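# Move utility cart through self-closing door into yellow bay

## Task

Get the utility cart through the self-closing door and into the yellow-taped bay in the far room. All four of its wheels must sit inside the tape, with none touching the tape. The case of copy paper must rest in the cart's top tray with no part of it hanging over the tray's edges. The door must be closed at the end. One or both robots may be used, but no robot may fall over or be left leaning.

## Robot and tools

Robots. There are two identical Hello Robot Stretch 4 robots, r1 and r2, about 1.6 m tall. Each has an omni-wheel base (rim at most 0.23 m from its centre), a lift on a mast, and one arm that reaches forward and ends in a wrist with a gripper. Each robot reports everything in its own frames, so only camera images, lidar_m and wrist_depth_mm show where the two stand relative to each other. Nothing in the state reports robot-to-robot contact. Pressing two robots together hard fails the task, and once bases touch, even millimetres more of driving counts as hard. A gripper closing on the other robot's fingers also counts as such a press. Objects touching robots do not count. Equal commands can give travel differing by up to about 3 cm per metre, which matters when both carry one load.

Frames. Base frame: origin on the floor below the base centre, x forward, y left, z up, in metres. hand_pose is in this frame (a point between the open fingertips; the printed value may be slightly wrong). Odometry frame: the base frame where the scene began. base_odometry only counts wheel turns, so slip looks like travel; heading is in rad, left positive, -3.142 to 3.142. If turned_by_wheels and turned_by_imu, summed across one move, disagree by more than about 0.1 rad, the base likely slipped or struck something. base_tilt is in degrees (forward and right positive), with a fixed error of up to about 3 degrees per robot.

move. Arguments: r1, r2 (one object per robot; a robot left out gets nothing new), cameras (list of names from r1_head_camera, r1_head_left_camera, r1_head_right_camera, r1_wrist_camera, the same four for r2, or all; omitted or null means all, [] means none), and blocking, which must always be false (true or missing is refused). The call returns in about 0.5 s while motion continues. Inside a robot's object: base, joints, speeds, pace, contact_limits; or end_of_arm alone.
- base: relative offsets from where the base last reported itself. translate_m: straight drive, forward positive, -2 to 2 m. strafe_m: sideways, left positive, -2 to 2 m. rotate_rad: turn in place, counter-clockwise positive, -3.2 to 3.2. Only translate_m and strafe_m may be combined (straight diagonal line).
- joints: absolute targets by name. lift_m 0 to 1.2; arm_m 0 to 0.55 (extension); wrist_yaw_rad -1.134 to 4.276 (0 forward, positive left, 3.14 folded back); wrist_pitch_rad -1.117 to 4.259 (0 level, 1.57 down); wrist_roll_rad -1.117 to 4.259 (positive clockwise seen from behind); gripper_m -0.038 to 0.141, the fingertip gap, possibly off by up to 0.015. Over-range joint targets get clipped; other bad values are refused; unknown keys make the call invalid.
- pace: slow, default, fast or max. Base tops 0.1/0.3/0.4/0.6 m/s and 1/2/3/4 rad/s; lift 0.15/0.3/0.4/0.5 m/s; arm 0.1/0.4/0.6/0.7 m/s; wrist 1.82 rad/s always. A raised lift (above 0.2) slows the base, down to 0.3 m/s and 1 rad/s at 1.2.
- speeds: per-joint top speed (not gripper_m), up to max pace.
- contact_limits: 0 to 1 per key (arm_m, lift_m, translate_m, strafe_m, rotate_rad), default 0.5, placed alongside its own command. Base limits persist until the next base command. Lifting a load needs lift_m limit at least 0.3 for 2 kg, 0.15 for 1 kg.
- end_of_arm: "enable_torque" revives wrist or gripper motors that shut off.
A new move overrides only the named joints and base; other motions continue. Actions cap at 15 s; a move times out at 14 s.

wait: seconds from 0 to 10, plus cameras. Returns the state; ends early once a commanded moving robot rests. wait(0) shows the "earlier move" line.
stop: brakes every running motion on both robots and returns when all rest; takes cameras.
zoom_image: camera plus region [x0, y0, x1, y1] in pixels from the top-left, at most 504 by 504, on a camera present in the latest images.
finished_scene: scene (the current scene's number). Ends the scene irreversibly; check the goal holds without the robots first.

Results. "move: r1 done; r2 time_out" summarises each moved robot. base_status and joint_status: done, moving, off_target (resting away from target, maybe still pushing), contact_stop (held back, goes slack), time_out (target dropped), limit_stop_at_own_body, limit_stop_at_tilt (lean over 6 degrees; lift, arm and wheels go slack), torque_fault (wrist or gripper motor limp). Any unrequested stop or refusal blocks the rest of that reply's move/wait/finished_scene calls. "as last shown" lists robots not named; their statuses read "not commanded". on_its_own notes what happened uncommanded ("held at" is the target). lidar_m: 12 distances in metres, 30-degree sectors, first straight ahead, counter-clockwise (4th left, 7th behind, 10th right); "-" means nothing seen or closer than 0.25 m. wrist_depth_mm: 7x7 grid from top left, 100 to 2000 mm, "-" for unknown. motor_effort in percent (peak in brackets); servo_current in mA. Images may lag the state slightly.

Gripping. Command a gap more than 0.015 under the object's width; about 0.06 under resists pulling. For bars or handles, use -0.02 or lower. Neither gripper reading nor done proves a grasp; check servo_current.

Avoid: self-collision (gripper over base with lift below about 0.2, wrist tilted up and rolled, yaw plus pitch below about -1.1); moving or turning with over 1 kg held and arm beyond 0.2, especially fast; hard steady pulls with a high gripper; drops, slams, hard hits; pressing robots together. Slack lifts sag and slack wheels may roll. Time passes while you think, so running motions continue meanwhile. Occasionally a loose object gets a small push.

Each tool is called after "Emit:" as name(argument=value, ...) on one line, values as JSON.

## Session

Emit:
move()

Scene clock: 0.00 s.
r1.base_odometry: x=+0.000 y=+0.000 heading=+0.000
r1.turned_by_wheels: +0.000
r1.turned_by_imu: +0.000
r1.base_tilt: forward=-1.6 right=+1.3
r1.lidar_m: 1.92 2.25 3.81 1.93 0.97 0.84 0.83 0.93 0.77 0.76 0.93 1.59
r1.base_status: not commanded
r1.joint_positions: lift_m=+0.127 arm_m=+0.000 wrist_yaw_rad=+3.089 wrist_pitch_rad=+0.002 wrist_roll_rad=+0.000 gripper_m=+0.056
r1.joint_status: not commanded
r1.measured_speeds: all 0
r1.motor_effort: lift_m=+20 arm_m=-4 wheel_0=+0 wheel_1=+1 wheel_2=+1
r1.servo_current: wrist_yaw_rad=39 wrist_pitch_rad=46 wrist_roll_rad=65 gripper_m=39
r1.hand_pose: x=-0.1125 y=+0.1024 z=+0.3046 quat_wxyz=(+0.026, -0.001, +0.000, +1.000) (m; r1's base frame)
r1.wrist_depth_mm: 137 138 - - - - - / 113 139 - - - - - / 117 140 224 - - - - / 137 161 - - - - - / - - - - - - - / - - 191 - 187 - - / 842 759 750 788 788 732 768
r2.base_odometry: x=+0.000 y=+0.000 heading=+0.000
r2.turned_by_wheels: +0.000
r2.turned_by_imu: +0.000
r2.base_tilt: forward=-0.6 right=+0.1
r2.lidar_m: 2.02 1.45 1.40 1.49 2.01 2.22 2.34 3.17 1.60 3.62 2.59 2.46
r2.base_status: not commanded
r2.joint_positions: lift_m=+0.295 arm_m=+0.000 wrist_yaw_rad=+3.133 wrist_pitch_rad=+0.002 wrist_roll_rad=+0.000 gripper_m=+0.056
r2.joint_status: not commanded
r2.measured_speeds: all 0
r2.motor_effort: lift_m=+18 arm_m=-4 wheel_0=+0 wheel_1=-1 wheel_2=+0
r2.servo_current: wrist_yaw_rad=46 wrist_pitch_rad=39 wrist_roll_rad=46 gripper_m=59
r2.hand_pose: x=-0.1167 y=+0.0898 z=+0.4727 quat_wxyz=(+0.004, -0.001, +0.000, +1.000) (m; r2's base frame)
r2.wrist_depth_mm: - 140 - - - - - / - 126 150 - - - - / - 130 185 - - - - / 144 143 272 - - - - / 229 - - - - - - / 226 1576 196 1576 190 1618 1464 / 226 1060 1138 - - 1025 1060
pictures: r1_head_camera, r1_head_left_camera, r1_head_right_camera, r1_wrist_camera, r2_head_camera, r2_head_left_camera, r2_head_right_camera, r2_wrist_camera
Images, in order (width x height): r1_head_camera 420x560, r1_head_left_camera 420x672, r1_head_right_camera 420x672, r1_wrist_camera 616x392, r2_head_camera 420x560, r2_head_left_camera 420x672, r2_head_right_camera 420x672, r2_wrist_camera 616x392.

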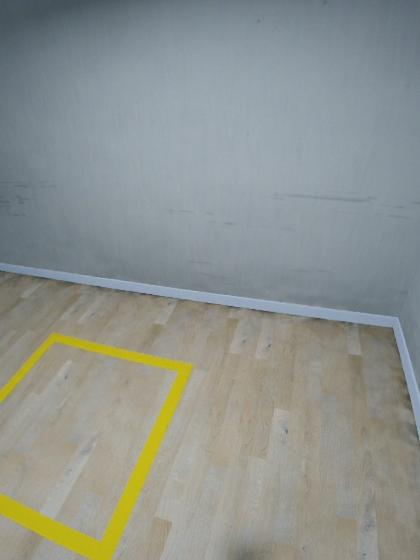

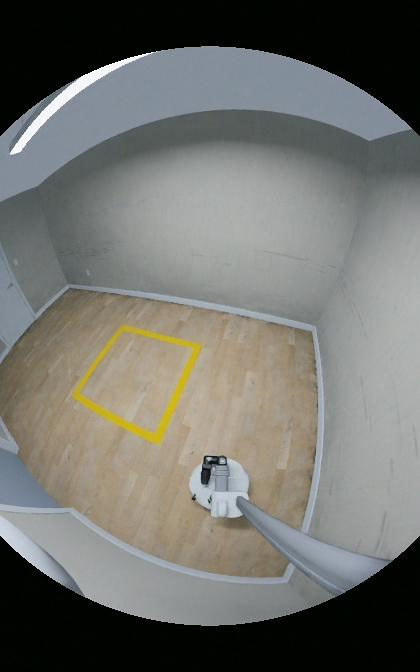

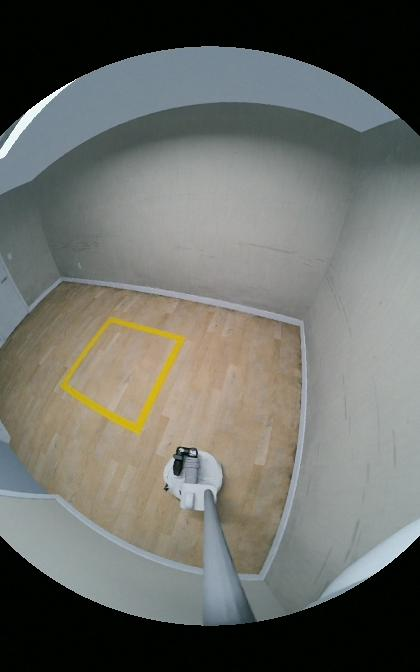

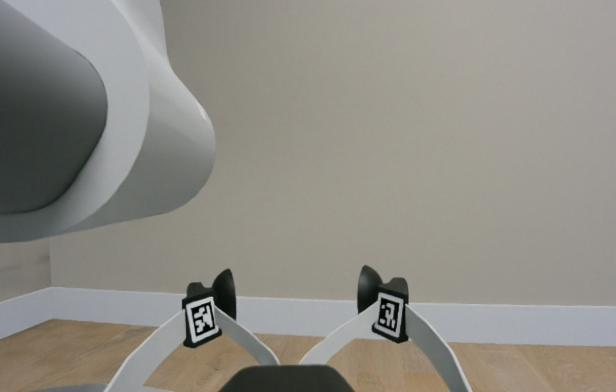

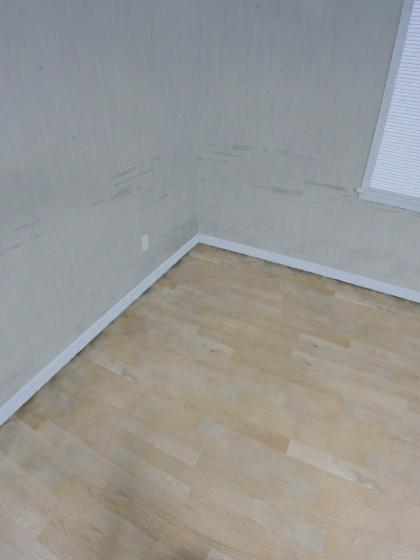

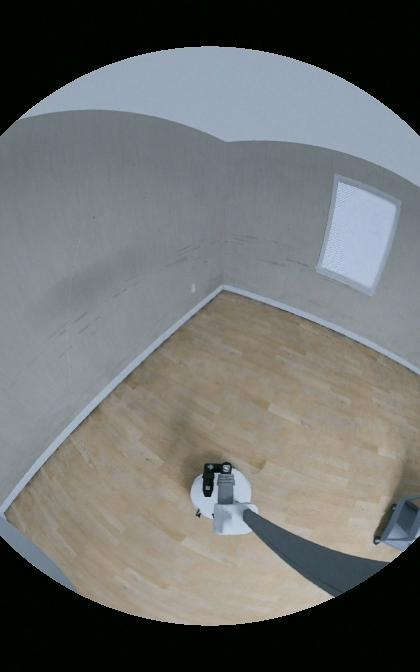

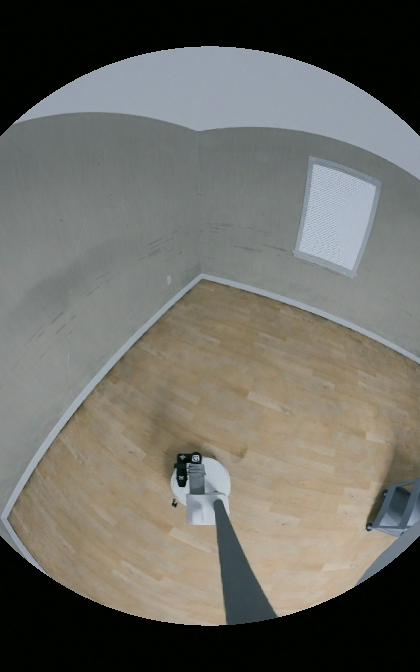

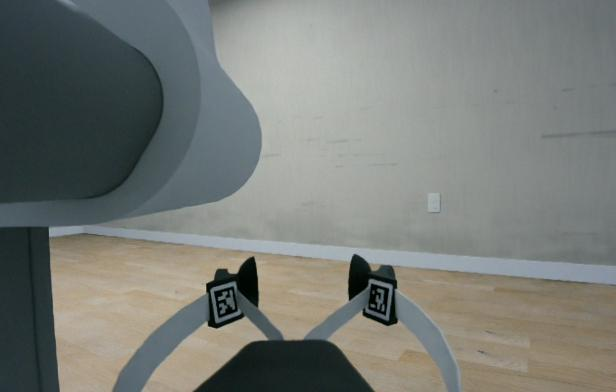

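Emit:
move(blocking=false, r1={"base":{"rotate_rad":1.2}}, r2={"base":{"rotate_rad":-1.5}}, cameras=[])

Emit:
wait(seconds=3, cameras=[])

Emit:
wait(seconds=1)

Scene clock: 3.87 s.
move: r1 moving; r2 moving
r1.base_odometry: x=+0.000 y=+0.000 heading=+0.252
r1.turned_by_wheels: +0.252
r1.turned_by_imu: +0.252
r1.base_tilt: forward=-1.6 right=+1.2
r1.lidar_m: 1.98 2.71 3.66 1.25 0.89 0.80 0.87 0.80 0.77 0.82 1.11 1.92
r1.base_status: rotate_rad moving
r1.joint_positions: lift_m=+0.127 arm_m=+0.000 wrist_yaw_rad=+3.089 wrist_pitch_rad=+0.002 wrist_roll_rad=+0.000 gripper_m=+0.056
r1.joint_status: not commanded
r1.measured_speeds: translate_m=-0.001 strafe_m=-0.001 rotate_rad=+0.980 lift_m=+0.000 arm_m=+0.000 wrist_yaw_rad=+0.000 wrist_pitch_rad=+0.000 wrist_roll_rad=+0.000
r1.motor_effort: lift_m=+20(20) arm_m=-4(4) wheel_0=-8(9) wheel_1=-6(9) wheel_2=-7(7)
r1.servo_current: wrist_yaw_rad=59(59) wrist_pitch_rad=39(46) wrist_roll_rad=46(59) gripper_m=39(39)
r1.hand_pose: x=-0.1125 y=+0.1024 z=+0.3046 quat_wxyz=(+0.026, -0.001, +0.000, +1.000) (m; r1's base frame)
r1.wrist_depth_mm: 136 138 - - - - - / 113 139 - - - - - / 114 140 226 - - - - / 137 160 - - - - - / - - - - - - - / - 1060 190 - 187 - - / 778 750 750 798 750 699 732
r2.base_odometry: x=+0.000 y=+0.000 heading=-0.252
r2.turned_by_wheels: -0.252
r2.turned_by_imu: -0.244
r2.base_tilt: forward=-0.7 right=+0.1
r2.lidar_m: 2.52 1.62 1.40 1.40 1.67 2.23 2.24 2.64 1.59 1.63 2.93 2.49
r2.base_status: rotate_rad moving
r2.joint_positions: lift_m=+0.295 arm_m=+0.000 wrist_yaw_rad=+3.133 wrist_pitch_rad=+0.002 wrist_roll_rad=+0.000 gripper_m=+0.056
r2.joint_status: not commanded
r2.measured_speeds: translate_m=+0.000 strafe_m=+0.000 rotate_rad=-0.974 lift_m=+0.000 arm_m=+0.000 wrist_yaw_rad=+0.000 wrist_pitch_rad=+0.000 wrist_roll_rad=+0.000
r2.motor_effort: lift_m=+18(18) arm_m=-4(4) wheel_0=+8(9) wheel_1=+8(10) wheel_2=+9(11)
r2.servo_current: wrist_yaw_rad=33(52) wrist_pitch_rad=39(46) wrist_roll_rad=52(52) gripper_m=39(59)
r2.hand_pose: x=-0.1167 y=+0.0898 z=+0.4727 quat_wxyz=(+0.004, -0.001, +0.000, +1.000) (m; r2's base frame)
r2.wrist_depth_mm: - 141 - - - - - / - 127 150 - - - - / - 130 184 - - - - / 144 143 272 - - - - / 229 - - - - - - / 227 1576 196 1576 190 1661 1464 / 226 1060 1138 - - 1060 1060
pictures: none
No camera images: "cameras" was empty.

Scene clock: 5.20 s.
earlier move: r1 done; r2 moving
r1.base_odometry: x=+0.000 y=+0.000 heading=+1.200
r1.turned_by_wheels: +0.948
r1.turned_by_imu: +0.953
r1.base_tilt: forward=-1.6 right=+1.3
r1.lidar_m: 3.90 1.54 0.93 0.82 0.85 0.82 0.77 0.75 1.00 1.89 1.97 2.45
r1.base_status: done
r1.joint_positions: lift_m=+0.127 arm_m=+0.000 wrist_yaw_rad=+3.089 wrist_pitch_rad=+0.002 wrist_roll_rad=+0.000 gripper_m=+0.056
r1.joint_status: not commanded
r1.measured_speeds: all 0
r1.motor_effort: lift_m=+20(20) arm_m=-4(4) wheel_0=-2(10) wheel_1=-2(9) wheel_2=+0(8)
r1.servo_current: wrist_yaw_rad=65(65) wrist_pitch_rad=39(52) wrist_roll_rad=59(65) gripper_m=39(46)
r1.hand_pose: x=-0.1125 y=+0.1024 z=+0.3046 quat_wxyz=(+0.026, -0.001, +0.000, +1.000) (m; r1's base frame)
r1.wrist_depth_mm: 136 139 - - - - - / 113 139 - - - - - / 117 139 229 - - - - / 137 162 - - - - - / - - - - - - - / - - 191 - 188 - - / 788 163 750 798 778 778 778
r2.base_odometry: x=+0.000 y=+0.000 heading=-1.499
r2.turned_by_wheels: -1.248
r2.turned_by_imu: -1.215
r2.base_tilt: forward=-0.7 right=+0.1
r2.lidar_m: 3.33 2.51 2.48 1.87 1.46 1.39 1.52 2.19 2.22 2.42 3.48 1.60
r2.base_status: rotate_rad moving
r2.joint_positions: lift_m=+0.295 arm_m=+0.000 wrist_yaw_rad=+3.133 wrist_pitch_rad=+0.002 wrist_roll_rad=+0.000 gripper_m=+0.056
r2.joint_status: not commanded
r2.measured_speeds: all 0
r2.motor_effort: lift_m=+18(18) arm_m=-4(4) wheel_0=+0(11) wheel_1=+2(11) wheel_2=+2(11)
r2.servo_current: wrist_yaw_rad=46(59) wrist_pitch_rad=33(46) wrist_roll_rad=46(52) gripper_m=46(59)
r2.hand_pose: x=-0.1167 y=+0.0898 z=+0.4727 quat_wxyz=(+0.004, -0.001, +0.000, +1.000) (m; r2's base frame)
r2.wrist_depth_mm: - 140 - - - - - / - 126 141 - - - - / - 129 184 - - - - / 144 144 265 - - - - / 230 - - - - - - / 227 1576 195 1336 190 - - / 226 1042 1138 - - 1025 1060
wait: 1.33 of 3 s (r1 has come to rest)
pictures: none
No camera images: "cameras" was empty.

Scene clock: 5.40 s.
earlier move: r2 done
r1.base_odometry: x=+0.000 y=+0.000 heading=+1.200
r1.turned_by_wheels: +0.000
r1.turned_by_imu: +0.000
r1.base_tilt: forward=-1.6 right=+1.3
r1.lidar_m: 3.91 1.53 0.90 0.84 0.85 0.85 0.76 0.78 0.99 1.92 1.92 2.44
r1.base_status: done
r1.joint_positions: lift_m=+0.127 arm_m=+0.000 wrist_yaw_rad=+3.089 wrist_pitch_rad=+0.002 wrist_roll_rad=+0.000 gripper_m=+0.056
r1.joint_status: not commanded
r1.measured_speeds: all 0
r1.motor_effort: lift_m=+20(20) arm_m=-4(4) wheel_0=-2(10) wheel_1=-1(9) wheel_2=+0(8)
r1.servo_current: wrist_yaw_rad=33(65) wrist_pitch_rad=33(52) wrist_roll_rad=52(65) gripper_m=39(46)
r1.hand_pose: x=-0.1125 y=+0.1024 z=+0.3046 quat_wxyz=(+0.026, -0.001, +0.000, +1.000) (m; r1's base frame)
r1.wrist_depth_mm: 136 139 - - - - - / 113 139 - - - - - / 117 140 229 - - - - / 137 161 - - - - - / - - - - - - - / - - 190 - 187 - - / 778 163 759 788 788 788 778
r2.base_odometry: x=+0.000 y=+0.000 heading=-1.499
r2.turned_by_wheels: +0.000
r2.turned_by_imu: +0.000
r2.base_tilt: forward=-0.6 right=+0.1
r2.lidar_m: 3.34 2.53 2.50 1.87 1.44 1.40 1.52 2.20 2.23 2.38 3.46 1.60
r2.base_status: done
r2.joint_positions: lift_m=+0.295 arm_m=+0.000 wrist_yaw_rad=+3.133 wrist_pitch_rad=+0.002 wrist_roll_rad=+0.000 gripper_m=+0.056
r2.joint_status: not commanded
r2.measured_speeds: all 0
r2.motor_effort: lift_m=+18(18) arm_m=-4(4) wheel_0=+3(11) wheel_1=+1(11) wheel_2=+2(11)
r2.servo_current: wrist_yaw_rad=39(59) wrist_pitch_rad=39(46) wrist_roll_rad=52(52) gripper_m=39(59)
r2.hand_pose: x=-0.1167 y=+0.0898 z=+0.4727 quat_wxyz=(+0.004, -0.001, +0.000, +1.000) (m; r2's base frame)
r2.wrist_depth_mm: - 140 - - - - - / - 126 142 - - - - / - 130 185 - - - - / 144 143 265 - - - - / 229 - - - - - - / 228 1537 196 1336 190 - - / 226 1060 1138 - - 1042 1078
wait: 0.20 of 1 s (r2 has come to rest)
pictures: r1_head_camera, r1_head_left_camera, r1_head_right_camera, r1_wrist_camera, r2_head_camera, r2_head_left_camera, r2_head_right_camera, r2_wrist_camera
Images, in order (width x height): r1_head_camera 420x560, r1_head_left_camera 420x672, r1_head_right_camera 420x672, r1_wrist_camera 616x392, r2_head_camera 420x560, r2_head_left_camera 420x672, r2_head_right_camera 420x672, r2_wrist_camera 616x392.

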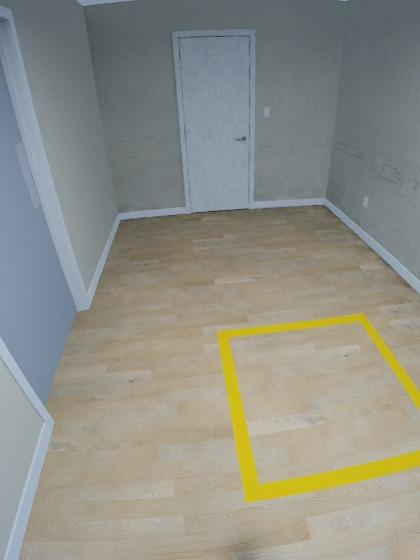

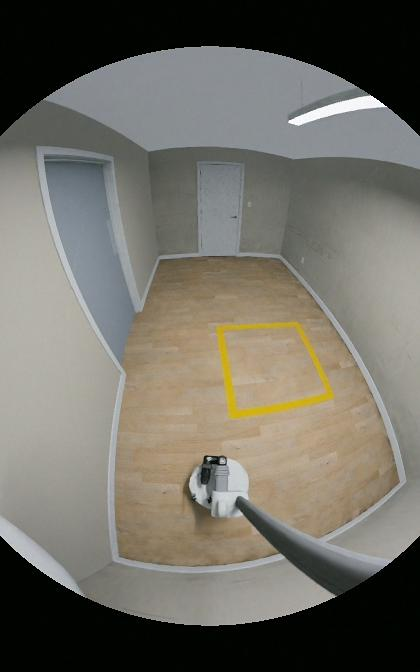

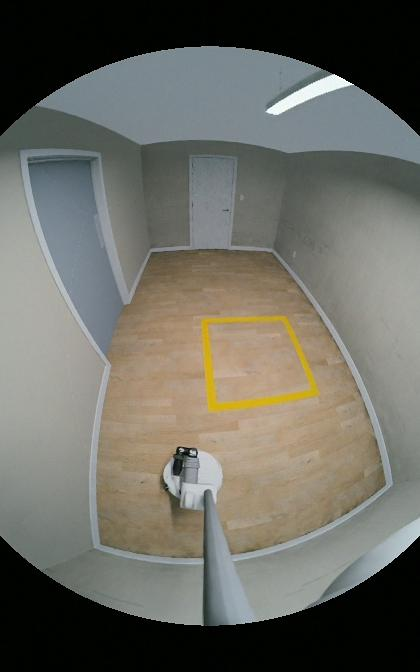

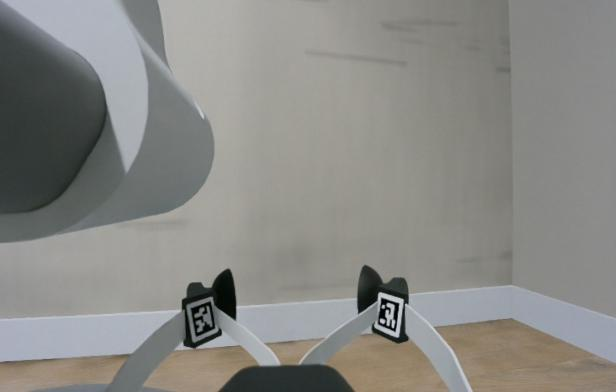

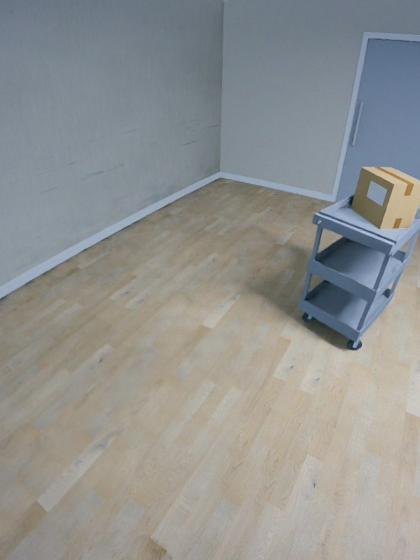

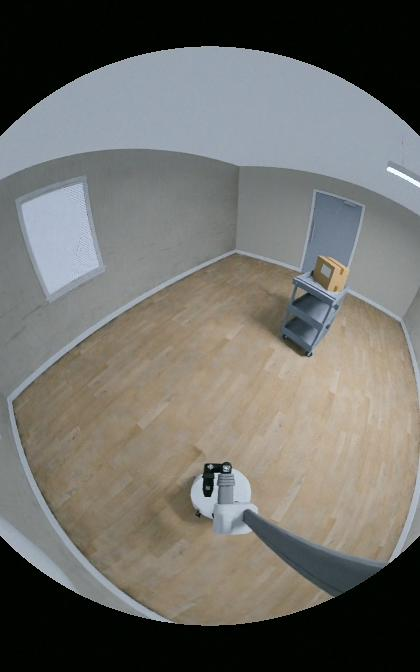

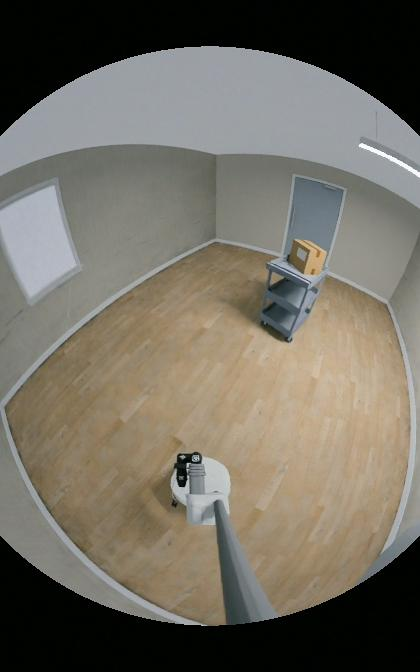

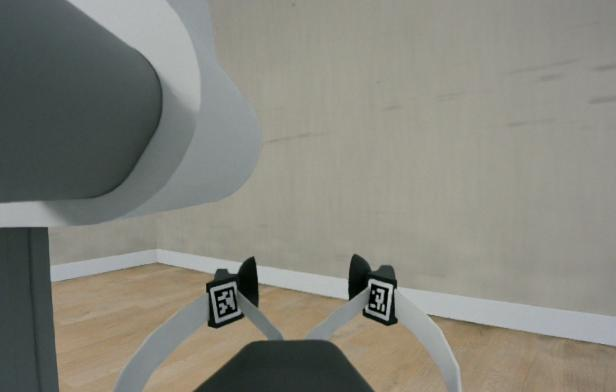

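Emit:
zoom_image(camera="r2_head_camera", region=[280, 20, 420, 360])

Emit:
zoom_image(camera="r1_head_left_camera", region=[20, 130, 170, 400])

Emit:
zoom_image(camera="r2_head_left_camera", region=[230, 170, 410, 370])

Scaled by 1.482 from the camera's 420x560 image, which has a finer 1200x1600 frame.

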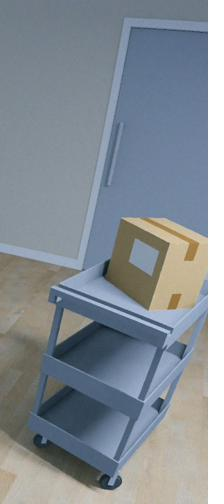

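Scaled by 1.867 from the camera's 420x672 image, which has a finer 600x960 frame.

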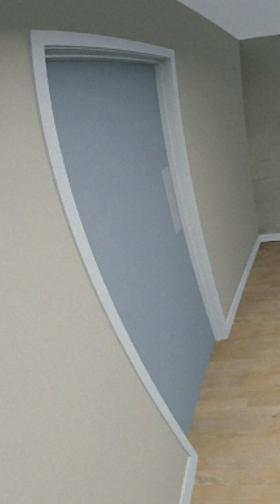

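Scaled by 2.520 from the camera's 420x672 image, which has a finer 600x960 frame.

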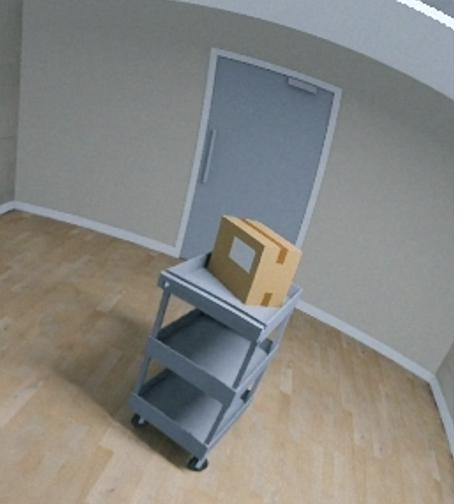

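Emit:
move(blocking=false, r1={"base":{"translate_m":1.1},"pace":"fast"}, r2={"base":{"rotate_rad":-0.6}}, cameras=[])

Emit:
wait(seconds=5, cameras=[])

Emit:
wait(seconds=4)

Scene clock: 30.17 s.
move: r1 moving; r2 moving
r1.base_odometry: x=+0.018 y=+0.047 heading=+1.200
r1.turned_by_wheels: +0.000
r1.turned_by_imu: +0.000
r1.base_tilt: forward=-1.6 right=+1.3
r1.lidar_m: 3.85 1.56 0.91 0.84 0.85 0.92 0.82 0.85 1.06 1.92 1.93 2.44
r1.base_status: translate_m moving
r1.joint_positions: lift_m=+0.127 arm_m=+0.000 wrist_yaw_rad=+3.089 wrist_pitch_rad=+0.002 wrist_roll_rad=+0.000 gripper_m=+0.056
r1.joint_status: not commanded
r1.measured_speeds: translate_m=+0.196 strafe_m=+0.000 rotate_rad=+0.002 lift_m=+0.000 arm_m=+0.000 wrist_yaw_rad=+0.000 wrist_pitch_rad=+0.000 wrist_roll_rad=+0.000
r1.motor_effort: lift_m=+20(20) arm_m=-4(4) wheel_0=+9(10) wheel_1=+8(8) wheel_2=-11(11)
r1.servo_current: wrist_yaw_rad=52(52) wrist_pitch_rad=46(46) wrist_roll_rad=46(65) gripper_m=46(46)
r1.hand_pose: x=-0.1125 y=+0.1024 z=+0.3046 quat_wxyz=(+0.026, -0.001, +0.000, +1.000) (m; r1's base frame)
r1.wrist_depth_mm: - 137 - - - - - / - 137 - - - - - / 110 137 204 - - - - / 124 139 236 - - - - / - - - - - - - / - - 190 - 189 1042 - / 788 750 759 809 788 778 778
r2.base_odometry: x=+0.000 y=+0.000 heading=-1.752
r2.turned_by_wheels: -0.252
r2.turned_by_imu: -0.244
r2.base_tilt: forward=-0.7 right=+0.0
r2.lidar_m: 1.69 2.82 2.49 2.48 1.56 1.39 1.43 1.73 2.22 2.25 2.77 1.60
r2.base_status: rotate_rad moving
r2.joint_positions: lift_m=+0.295 arm_m=+0.000 wrist_yaw_rad=+3.133 wrist_pitch_rad=+0.002 wrist_roll_rad=+0.000 gripper_m=+0.056
r2.joint_status: not commanded
r2.measured_speeds: translate_m=+0.000 strafe_m=+0.000 rotate_rad=-0.976 lift_m=+0.000 arm_m=+0.000 wrist_yaw_rad=+0.000 wrist_pitch_rad=+0.000 wrist_roll_rad=+0.000
r2.motor_effort: lift_m=+18(18) arm_m=-4(4) wheel_0=+5(10) wheel_1=+8(9) wheel_2=+10(11)
r2.servo_current: wrist_yaw_rad=46(59) wrist_pitch_rad=46(46) wrist_roll_rad=46(59) gripper_m=52(52)
r2.hand_pose: x=-0.1167 y=+0.0898 z=+0.4727 quat_wxyz=(+0.004, -0.001, +0.000, +1.000) (m; r2's base frame)
r2.wrist_depth_mm: - 141 - - - - - / - 126 141 - - - - / - 130 184 - - - - / 144 143 207 - - - - / 230 - - - - - - / 227 1576 195 1308 191 - - / 226 1078 1118 - - 1042 1042
pictures: none
No camera images: "cameras" was empty.

Scene clock: 31.07 s.
earlier move: r1 moving; r2 done
r1.base_odometry: x=+0.131 y=+0.337 heading=+1.200
r1.turned_by_wheels: +0.000
r1.turned_by_imu: +0.000
r1.base_tilt: forward=-1.6 right=+1.3
r1.lidar_m: 3.55 1.62 0.98 0.89 0.91 1.14 1.13 1.16 1.48 1.89 1.91 2.37
r1.base_status: translate_m moving
r1.joint_positions: lift_m=+0.127 arm_m=+0.000 wrist_yaw_rad=+3.089 wrist_pitch_rad=+0.002 wrist_roll_rad=+0.000 gripper_m=+0.056
r1.joint_status: not commanded
r1.measured_speeds: translate_m=+0.399 strafe_m=-0.001 rotate_rad=-0.002 lift_m=+0.000 arm_m=+0.000 wrist_yaw_rad=+0.000 wrist_pitch_rad=+0.000 wrist_roll_rad=+0.000
r1.motor_effort: lift_m=+20(20) arm_m=-4(4) wheel_0=+3(10) wheel_1=+3(9) wheel_2=-5(13)
r1.servo_current: wrist_yaw_rad=59(65) wrist_pitch_rad=46(52) wrist_roll_rad=39(65) gripper_m=52(52)
r1.hand_pose: x=-0.1125 y=+0.1024 z=+0.3046 quat_wxyz=(+0.026, -0.001, +0.000, +1.000) (m; r1's base frame)
r1.wrist_depth_mm: - 137 - - - - - / - 137 - - - - - / 110 138 204 - - - - / 124 139 238 - - - - / - - - - - - - / 1078 1078 190 1078 187 1160 931 / 854 750 750 798 778 778 820
r2.base_odometry: x=+0.000 y=+0.000 heading=-2.099
r2.turned_by_wheels: -0.347
r2.turned_by_imu: -0.338
r2.base_tilt: forward=-0.7 right=+0.1
r2.lidar_m: 1.60 3.53 2.58 2.49 2.01 1.47 1.38 1.46 2.05 2.24 2.34 3.18
r2.base_status: done
r2.joint_positions: lift_m=+0.295 arm_m=+0.000 wrist_yaw_rad=+3.133 wrist_pitch_rad=+0.002 wrist_roll_rad=+0.000 gripper_m=+0.056
r2.joint_status: not commanded
r2.measured_speeds: all 0
r2.motor_effort: lift_m=+18(18) arm_m=-4(4) wheel_0=+3(10) wheel_1=+2(9) wheel_2=+3(11)
r2.servo_current: wrist_yaw_rad=33(65) wrist_pitch_rad=39(46) wrist_roll_rad=33(59) gripper_m=52(52)
r2.hand_pose: x=-0.1167 y=+0.0898 z=+0.4727 quat_wxyz=(+0.004, -0.001, +0.000, +1.000) (m; r2's base frame)
r2.wrist_depth_mm: - 141 - - - - - / - 126 142 - - - - / - 129 185 - - - - / 144 144 207 - - - - / 220 - - - - - - / 220 1397 190 171 190 1366 1308 / 227 1060 1138 - - 1042 1078
wait: 0.90 of 5 s (r2 has come to rest)
pictures: none
No camera images: "cameras" was empty.

Scene clock: 33.70 s.
earlier move: r1 done
r1.base_odometry: x=+0.399 y=+1.025 heading=+1.200
r1.turned_by_wheels: +0.000
r1.turned_by_imu: +0.001
r1.base_tilt: forward=-1.6 right=+1.3
r1.lidar_m: 2.81 1.65 1.16 0.97 0.99 1.27 1.86 1.89 1.97 1.78 1.82 2.26
r1.base_status: done
r1.joint_positions: lift_m=+0.127 arm_m=+0.000 wrist_yaw_rad=+3.089 wrist_pitch_rad=+0.002 wrist_roll_rad=+0.000 gripper_m=+0.056
r1.joint_status: not commanded
r1.measured_speeds: all 0
r1.motor_effort: lift_m=+20(20) arm_m=-4(4) wheel_0=+2(10) wheel_1=+1(9) wheel_2=+2(13)
r1.servo_current: wrist_yaw_rad=46(72) wrist_pitch_rad=39(52) wrist_roll_rad=39(65) gripper_m=39(52)
r1.hand_pose: x=-0.1125 y=+0.1024 z=+0.3046 quat_wxyz=(+0.026, -0.001, +0.000, +1.000) (m; r1's base frame)
r1.wrist_depth_mm: 136 139 - - - - - / 113 139 - - - - - / 118 140 236 - - - - / 137 162 291 - - - - / 1708 - 1983 - - - - / 1182 1205 193 1182 188 1138 1060 / 842 750 759 798 798 778 820
r2.base_odometry: x=+0.000 y=+0.000 heading=-2.099
r2.turned_by_wheels: +0.000
r2.turned_by_imu: +0.000
r2.base_tilt: forward=-0.6 right=+0.1
r2.lidar_m: 1.59 3.53 2.59 2.49 1.99 1.47 1.39 1.47 2.05 2.21 2.33 3.19
r2.base_status: done
r2.joint_positions: lift_m=+0.295 arm_m=+0.000 wrist_yaw_rad=+3.133 wrist_pitch_rad=+0.002 wrist_roll_rad=+0.000 gripper_m=+0.056
r2.joint_status: not commanded
r2.measured_speeds: all 0
r2.motor_effort: lift_m=+18(18) arm_m=-4(4) wheel_0=+3(10) wheel_1=+1(9) wheel_2=+3(11)
r2.servo_current: wrist_yaw_rad=46(65) wrist_pitch_rad=46(46) wrist_roll_rad=46(59) gripper_m=46(52)
r2.hand_pose: x=-0.1167 y=+0.0898 z=+0.4727 quat_wxyz=(+0.004, -0.001, +0.000, +1.000) (m; r2's base frame)
r2.wrist_depth_mm: - 141 - - - - - / - 126 141 - - - - / - 129 185 - - - - / 144 143 208 - - - - / 220 - - - - - - / 220 1430 191 170 190 1366 1336 / 226 1078 1160 - - 1042 1078
wait: 2.63 of 4 s (r1 has come to rest)
pictures: r1_head_camera, r1_head_left_camera, r1_head_right_camera, r1_wrist_camera, r2_head_camera, r2_head_left_camera, r2_head_right_camera, r2_wrist_camera
Images, in order (width x height): r1_head_camera 420x560, r1_head_left_camera 420x672, r1_head_right_camera 420x672, r1_wrist_camera 616x392, r2_head_camera 420x560, r2_head_left_camera 420x672, r2_head_right_camera 420x672, r2_wrist_camera 616x392.

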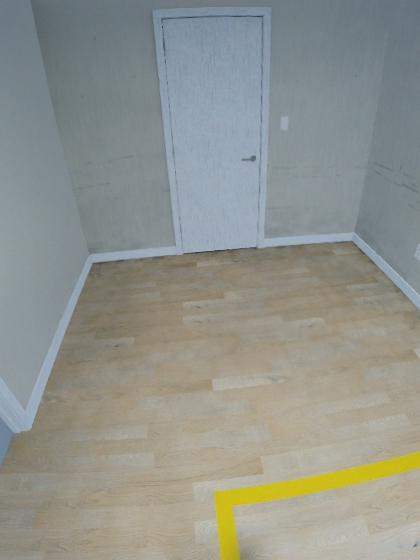

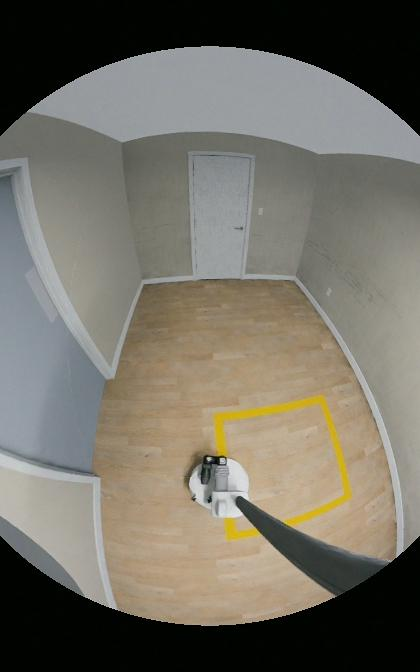

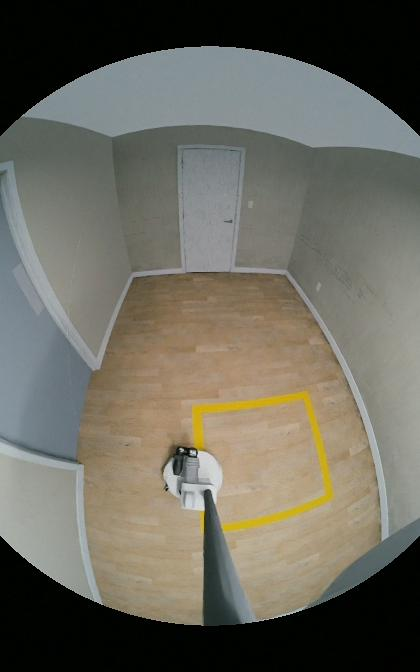

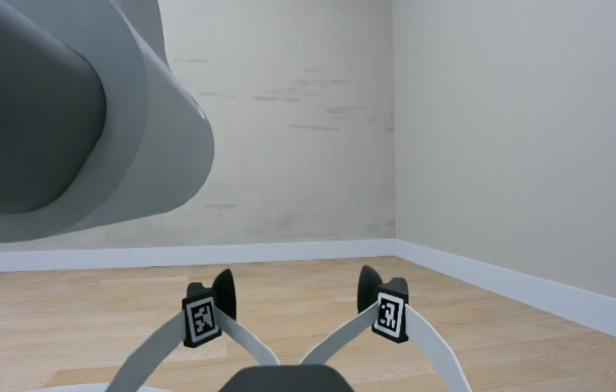

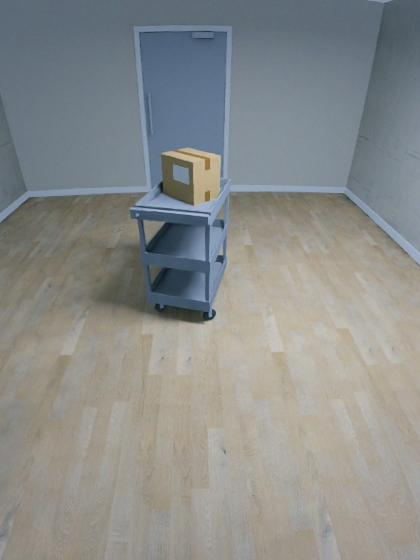

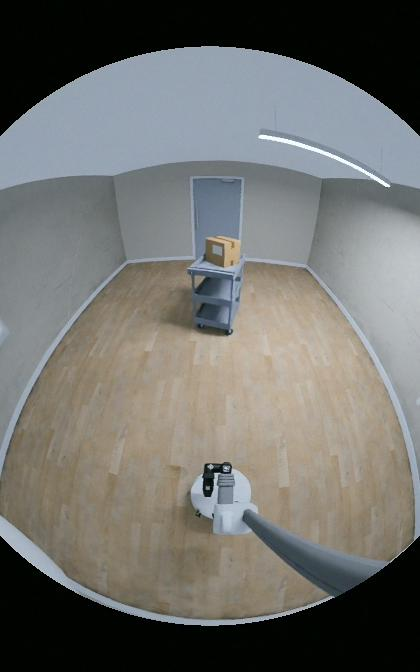

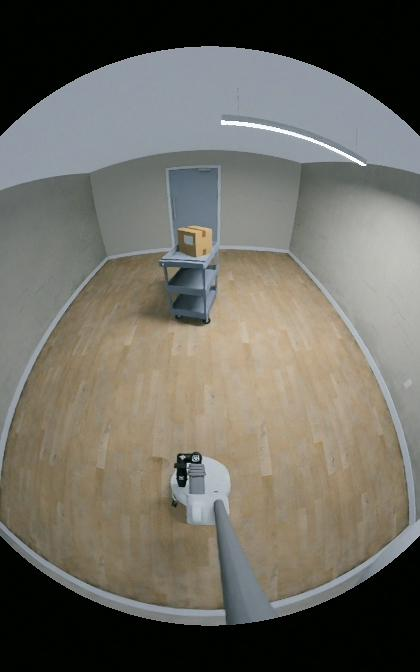

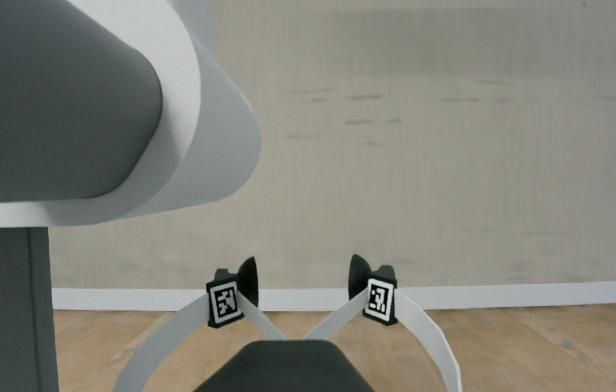

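Emit:
move(blocking=false, r1={"base":{"rotate_rad":1.5}}, r2={"joints":{"lift_m":0.75,"wrist_yaw_rad":0,"gripper_m":0.1}}, cameras=[])

Emit:
wait(seconds=2.5, cameras=[])

Emit:
wait(seconds=1)

Scene clock: 64.33 s.
move: r1 moving; r2 moving
r1.base_odometry: x=+0.399 y=+1.025 heading=+1.452
r1.turned_by_wheels: +0.252
r1.turned_by_imu: +0.252
r1.base_tilt: forward=-1.6 right=+1.3
r1.lidar_m: 2.65 1.36 1.07 0.97 1.07 1.62 1.85 2.06 1.84 1.79 1.93 2.86
r1.base_status: rotate_rad moving
r1.joint_positions: lift_m=+0.127 arm_m=+0.000 wrist_yaw_rad=+3.089 wrist_pitch_rad=+0.002 wrist_roll_rad=+0.000 gripper_m=+0.056
r1.joint_status: not commanded
r1.measured_speeds: translate_m=-0.001 strafe_m=-0.001 rotate_rad=+0.981 lift_m=+0.000 arm_m=+0.000 wrist_yaw_rad=+0.000 wrist_pitch_rad=+0.000 wrist_roll_rad=+0.000
r1.motor_effort: lift_m=+20(20) arm_m=-4(4) wheel_0=-7(8) wheel_1=-6(8) wheel_2=-6(8)
r1.servo_current: wrist_yaw_rad=52(52) wrist_pitch_rad=52(52) wrist_roll_rad=39(59) gripper_m=39(46)
r1.hand_pose: x=-0.1125 y=+0.1024 z=+0.3046 quat_wxyz=(+0.026, -0.001, +0.000, +1.000) (m; r1's base frame)
r1.wrist_depth_mm: 136 139 - - - - - / 113 139 - - - - - / 118 140 229 - - - - / 137 162 290 - - - - / 1661 1983 1921 1921 1863 1661 - / 1205 1205 194 1182 187 1182 1138 / 842 741 741 798 798 778 809
r2.base_odometry: x=+0.000 y=+0.000 heading=-2.099
r2.turned_by_wheels: +0.000
r2.turned_by_imu: +0.000
r2.base_tilt: forward=-0.7 right=+0.1
r2.lidar_m: 1.62 3.59 2.59 2.49 2.00 1.46 1.38 1.47 2.03 2.21 2.31 3.20
r2.base_status: not commanded
r2.joint_positions: lift_m=+0.333 arm_m=+0.000 wrist_yaw_rad=+2.570 wrist_pitch_rad=+0.002 wrist_roll_rad=+0.000 gripper_m=+0.075
r2.joint_status: lift_m moving; wrist_yaw_rad moving; gripper_m moving
r2.measured_speeds: translate_m=+0.000 strafe_m=+0.000 rotate_rad=+0.000 lift_m=+0.146 arm_m=+0.000 wrist_yaw_rad=-1.740 wrist_pitch_rad=+0.000 wrist_roll_rad=+0.000
r2.motor_effort: lift_m=+24(24) arm_m=-4(4) wheel_0=+3(3) wheel_1=+1(2) wheel_2=+3(3)
r2.servo_current: wrist_yaw_rad=59(111) wrist_pitch_rad=39(46) wrist_roll_rad=39(52) gripper_m=104(104)
r2.hand_pose: x=-0.0242 y=+0.2296 z=+0.5104 quat_wxyz=(+0.282, -0.001, +0.000, +0.959) (m; r2's base frame)
r2.wrist_depth_mm: - - - - - - - / - - - - - - - / - - - - - - - / - - - - - - - / - - - - - - - / - - 189 1537 190 1708 1537 / 1138 1118 1229 - 1182 1078 1138
pictures: none
No camera images: "cameras" was empty.

Scene clock: 65.87 s.
earlier move: r1 done; r2 moving
r1.base_odometry: x=+0.399 y=+1.025 heading=+2.700
r1.turned_by_wheels: +1.248
r1.turned_by_imu: +1.255
r1.base_tilt: forward=-1.6 right=+1.3
r1.lidar_m: 0.96 0.98 1.20 1.83 1.88 2.03 1.78 1.81 2.17 2.84 1.85 1.20
r1.base_status: done
r1.joint_positions: lift_m=+0.127 arm_m=+0.000 wrist_yaw_rad=+3.089 wrist_pitch_rad=+0.002 wrist_roll_rad=+0.000 gripper_m=+0.056
r1.joint_status: not commanded
r1.measured_speeds: all 0
r1.motor_effort: lift_m=+20(20) arm_m=-4(4) wheel_0=+0(10) wheel_1=-1(8) wheel_2=+1(8)
r1.servo_current: wrist_yaw_rad=46(72) wrist_pitch_rad=39(52) wrist_roll_rad=33(65) gripper_m=46(52)
r1.hand_pose: x=-0.1125 y=+0.1024 z=+0.3046 quat_wxyz=(+0.026, -0.001, +0.000, +1.000) (m; r1's base frame)
r1.wrist_depth_mm: 136 138 - - - - - / 113 139 - - - - - / 118 140 229 - - - - / 137 161 - - - - - / - - - - - - 1756 / 1308 1160 194 1205 187 1160 1138 / 831 750 750 798 699 768 809
r2.base_odometry: x=+0.000 y=+0.000 heading=-2.099
r2.turned_by_wheels: +0.000
r2.turned_by_imu: +0.000
r2.base_tilt: forward=-0.6 right=+0.1
r2.lidar_m: 1.60 3.61 2.59 2.47 2.02 1.48 1.42 1.47 2.05 2.21 2.35 3.22
r2.base_status: not commanded
r2.joint_positions: lift_m=+0.715 arm_m=+0.000 wrist_yaw_rad=+0.007 wrist_pitch_rad=+0.002 wrist_roll_rad=+0.000 gripper_m=+0.100
r2.joint_status: lift_m moving; wrist_yaw_rad moving; the others done
r2.measured_speeds: translate_m=+0.000 strafe_m=+0.000 rotate_rad=+0.000 lift_m=+0.149 arm_m=+0.000 wrist_yaw_rad=-0.242 wrist_pitch_rad=+0.000 wrist_roll_rad=+0.000
r2.motor_effort: lift_m=+21(25) arm_m=-4(4) wheel_0=+3(4) wheel_1=+1(2) wheel_2=+3(3)
r2.servo_current: wrist_yaw_rad=26(130) wrist_pitch_rad=39(46) wrist_roll_rad=46(59) gripper_m=52(104)
r2.hand_pose: x=+0.4600 y=-0.0853 z=+0.8929 quat_wxyz=(+1.000, +0.000, +0.001, +0.004) (m; r2's base frame)
r2.wrist_depth_mm: - - - - - - - / - - - - - - - / - - - - - - - / - - - 1708 - - - / - - - - - - - / - - 193 1430 195 - - / - 1863 1863 - 1921 1863 1863
wait: 1.53 of 2.5 s (r1 has come to rest)
pictures: none
No camera images: "cameras" was empty.

Scene clock: 66.63 s.
earlier move: r2 done
r1.base_odometry: x=+0.399 y=+1.025 heading=+2.700
r1.turned_by_wheels: +0.000
r1.turned_by_imu: +0.000
r1.base_tilt: forward=-1.6 right=+1.3
r1.lidar_m: 0.99 0.97 1.19 1.84 1.86 2.04 1.79 1.81 2.17 2.84 1.85 1.21
r1.base_status: done
r1.joint_positions: lift_m=+0.127 arm_m=+0.000 wrist_yaw_rad=+3.089 wrist_pitch_rad=+0.002 wrist_roll_rad=+0.000 gripper_m=+0.056
r1.joint_status: not commanded
r1.measured_speeds: all 0
r1.motor_effort: lift_m=+20(20) arm_m=-4(4) wheel_0=+0(10) wheel_1=-1(8) wheel_2=+1(8)
r1.servo_current: wrist_yaw_rad=39(72) wrist_pitch_rad=39(52) wrist_roll_rad=52(65) gripper_m=33(52)
r1.hand_pose: x=-0.1125 y=+0.1024 z=+0.3046 quat_wxyz=(+0.026, -0.001, +0.000, +1.000) (m; r1's base frame)
r1.wrist_depth_mm: 136 138 - - - - - / 113 139 - - - - - / 117 140 229 - - - - / 137 162 - - - - - / - - - - - - 1808 / 1336 1205 193 1182 188 1160 1118 / 831 750 759 798 699 788 809
r2.base_odometry: x=+0.000 y=+0.000 heading=-2.099
r2.turned_by_wheels: +0.000
r2.turned_by_imu: +0.000
r2.base_tilt: forward=-0.7 right=+0.0
r2.lidar_m: 1.60 3.56 2.59 2.48 2.01 1.45 1.40 1.48 2.01 2.22 2.33 3.20
r2.base_status: not commanded
r2.joint_positions: lift_m=+0.750 arm_m=+0.000 wrist_yaw_rad=+0.003 wrist_pitch_rad=+0.002 wrist_roll_rad=+0.000 gripper_m=+0.100
r2.joint_status: all done
r2.measured_speeds: all 0
r2.motor_effort: lift_m=+21(25) arm_m=-4(4) wheel_0=+3(4) wheel_1=+1(2) wheel_2=+2(3)
r2.servo_current: wrist_yaw_rad=46(130) wrist_pitch_rad=33(46) wrist_roll_rad=39(59) gripper_m=46(104)
r2.hand_pose: x=+0.4596 y=-0.0866 z=+0.9275 quat_wxyz=(+1.000, +0.000, +0.001, +0.001) (m; r2's base frame)
r2.wrist_depth_mm: - - - - - - - / - - - - - - - / - - - - - - - / - - - 1756 - - - / - - - - - - - / - - 193 1464 195 - - / - 1921 1921 - - 1863 1921
wait: 0.77 of 1 s (r2 has come to rest)
pictures: r1_head_camera, r1_head_left_camera, r1_head_right_camera, r1_wrist_camera, r2_head_camera, r2_head_left_camera, r2_head_right_camera, r2_wrist_camera
Images, in order (width x height): r1_head_camera 420x560, r1_head_left_camera 420x672, r1_head_right_camera 420x672, r1_wrist_camera 616x392, r2_head_camera 420x560, r2_head_left_camera 420x672, r2_head_right_camera 420x672, r2_wrist_camera 616x392.

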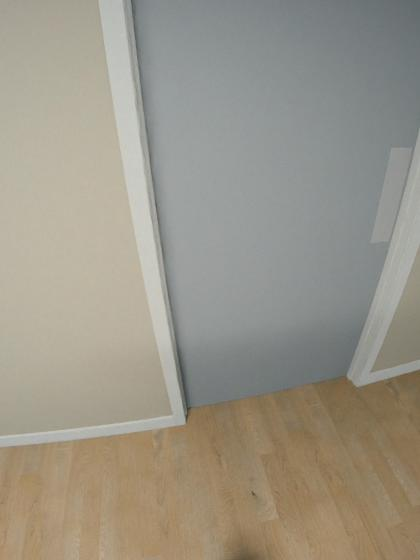

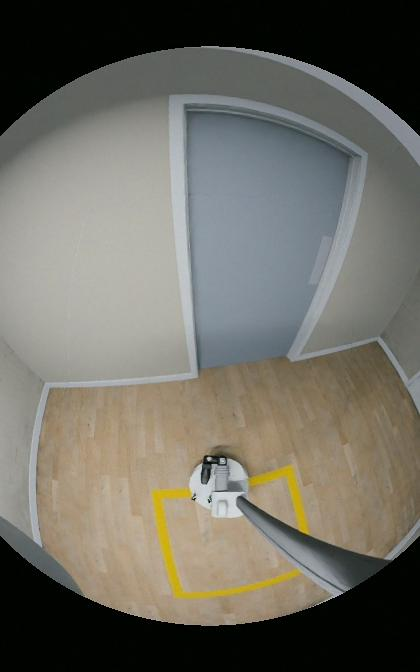

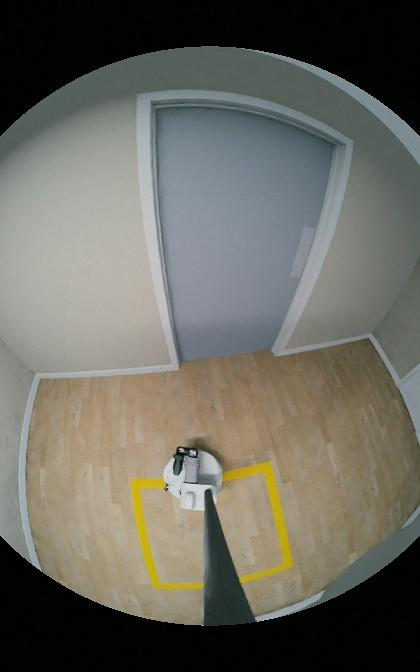

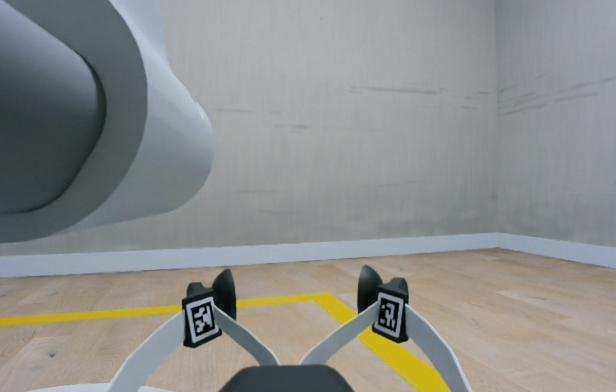

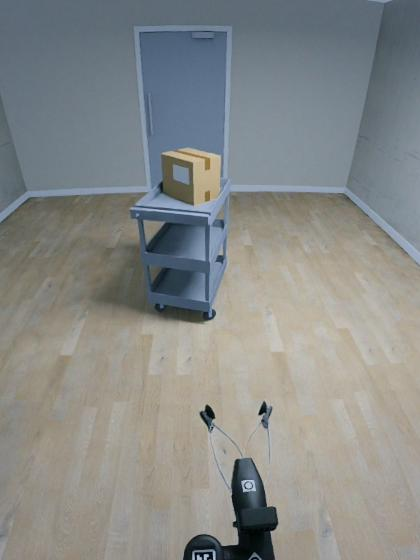

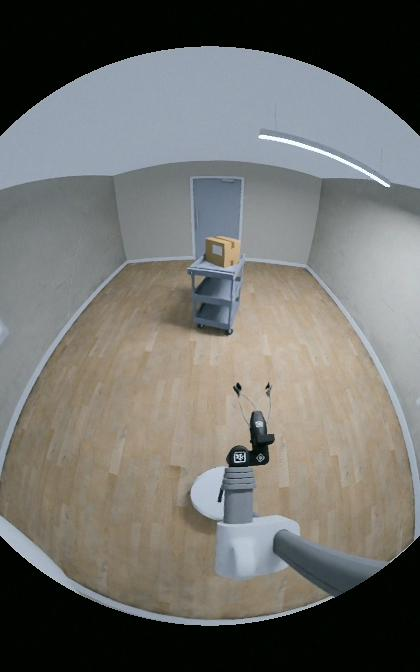

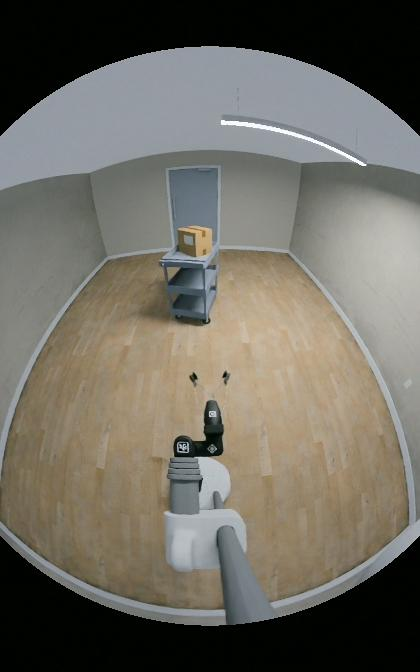

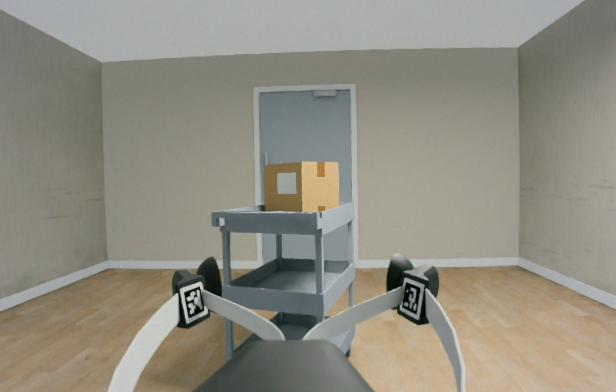

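Emit:
zoom_image(camera="r2_head_camera", region=[110, 130, 250, 330])

Emit:
zoom_image(camera="r2_wrist_camera", region=[190, 70, 380, 270])

Scaled by 2.520 from the camera's 420x560 image, which has a finer 1200x1600 frame.

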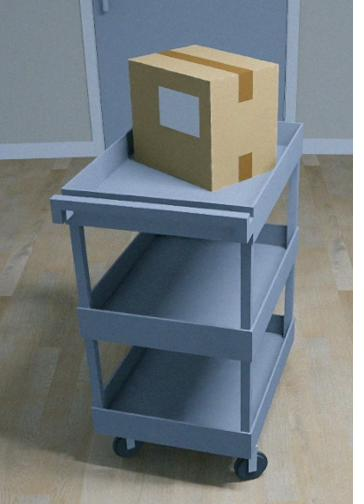

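Scaled by 2.520.

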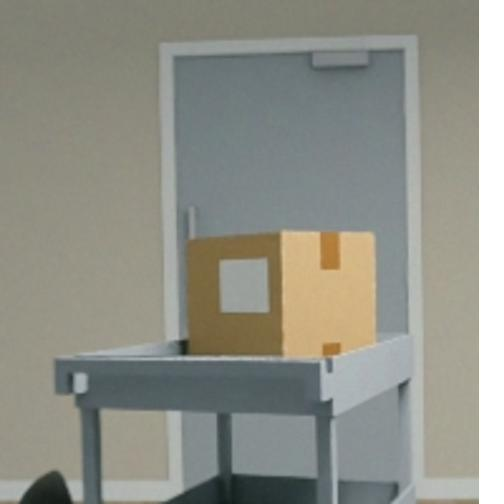

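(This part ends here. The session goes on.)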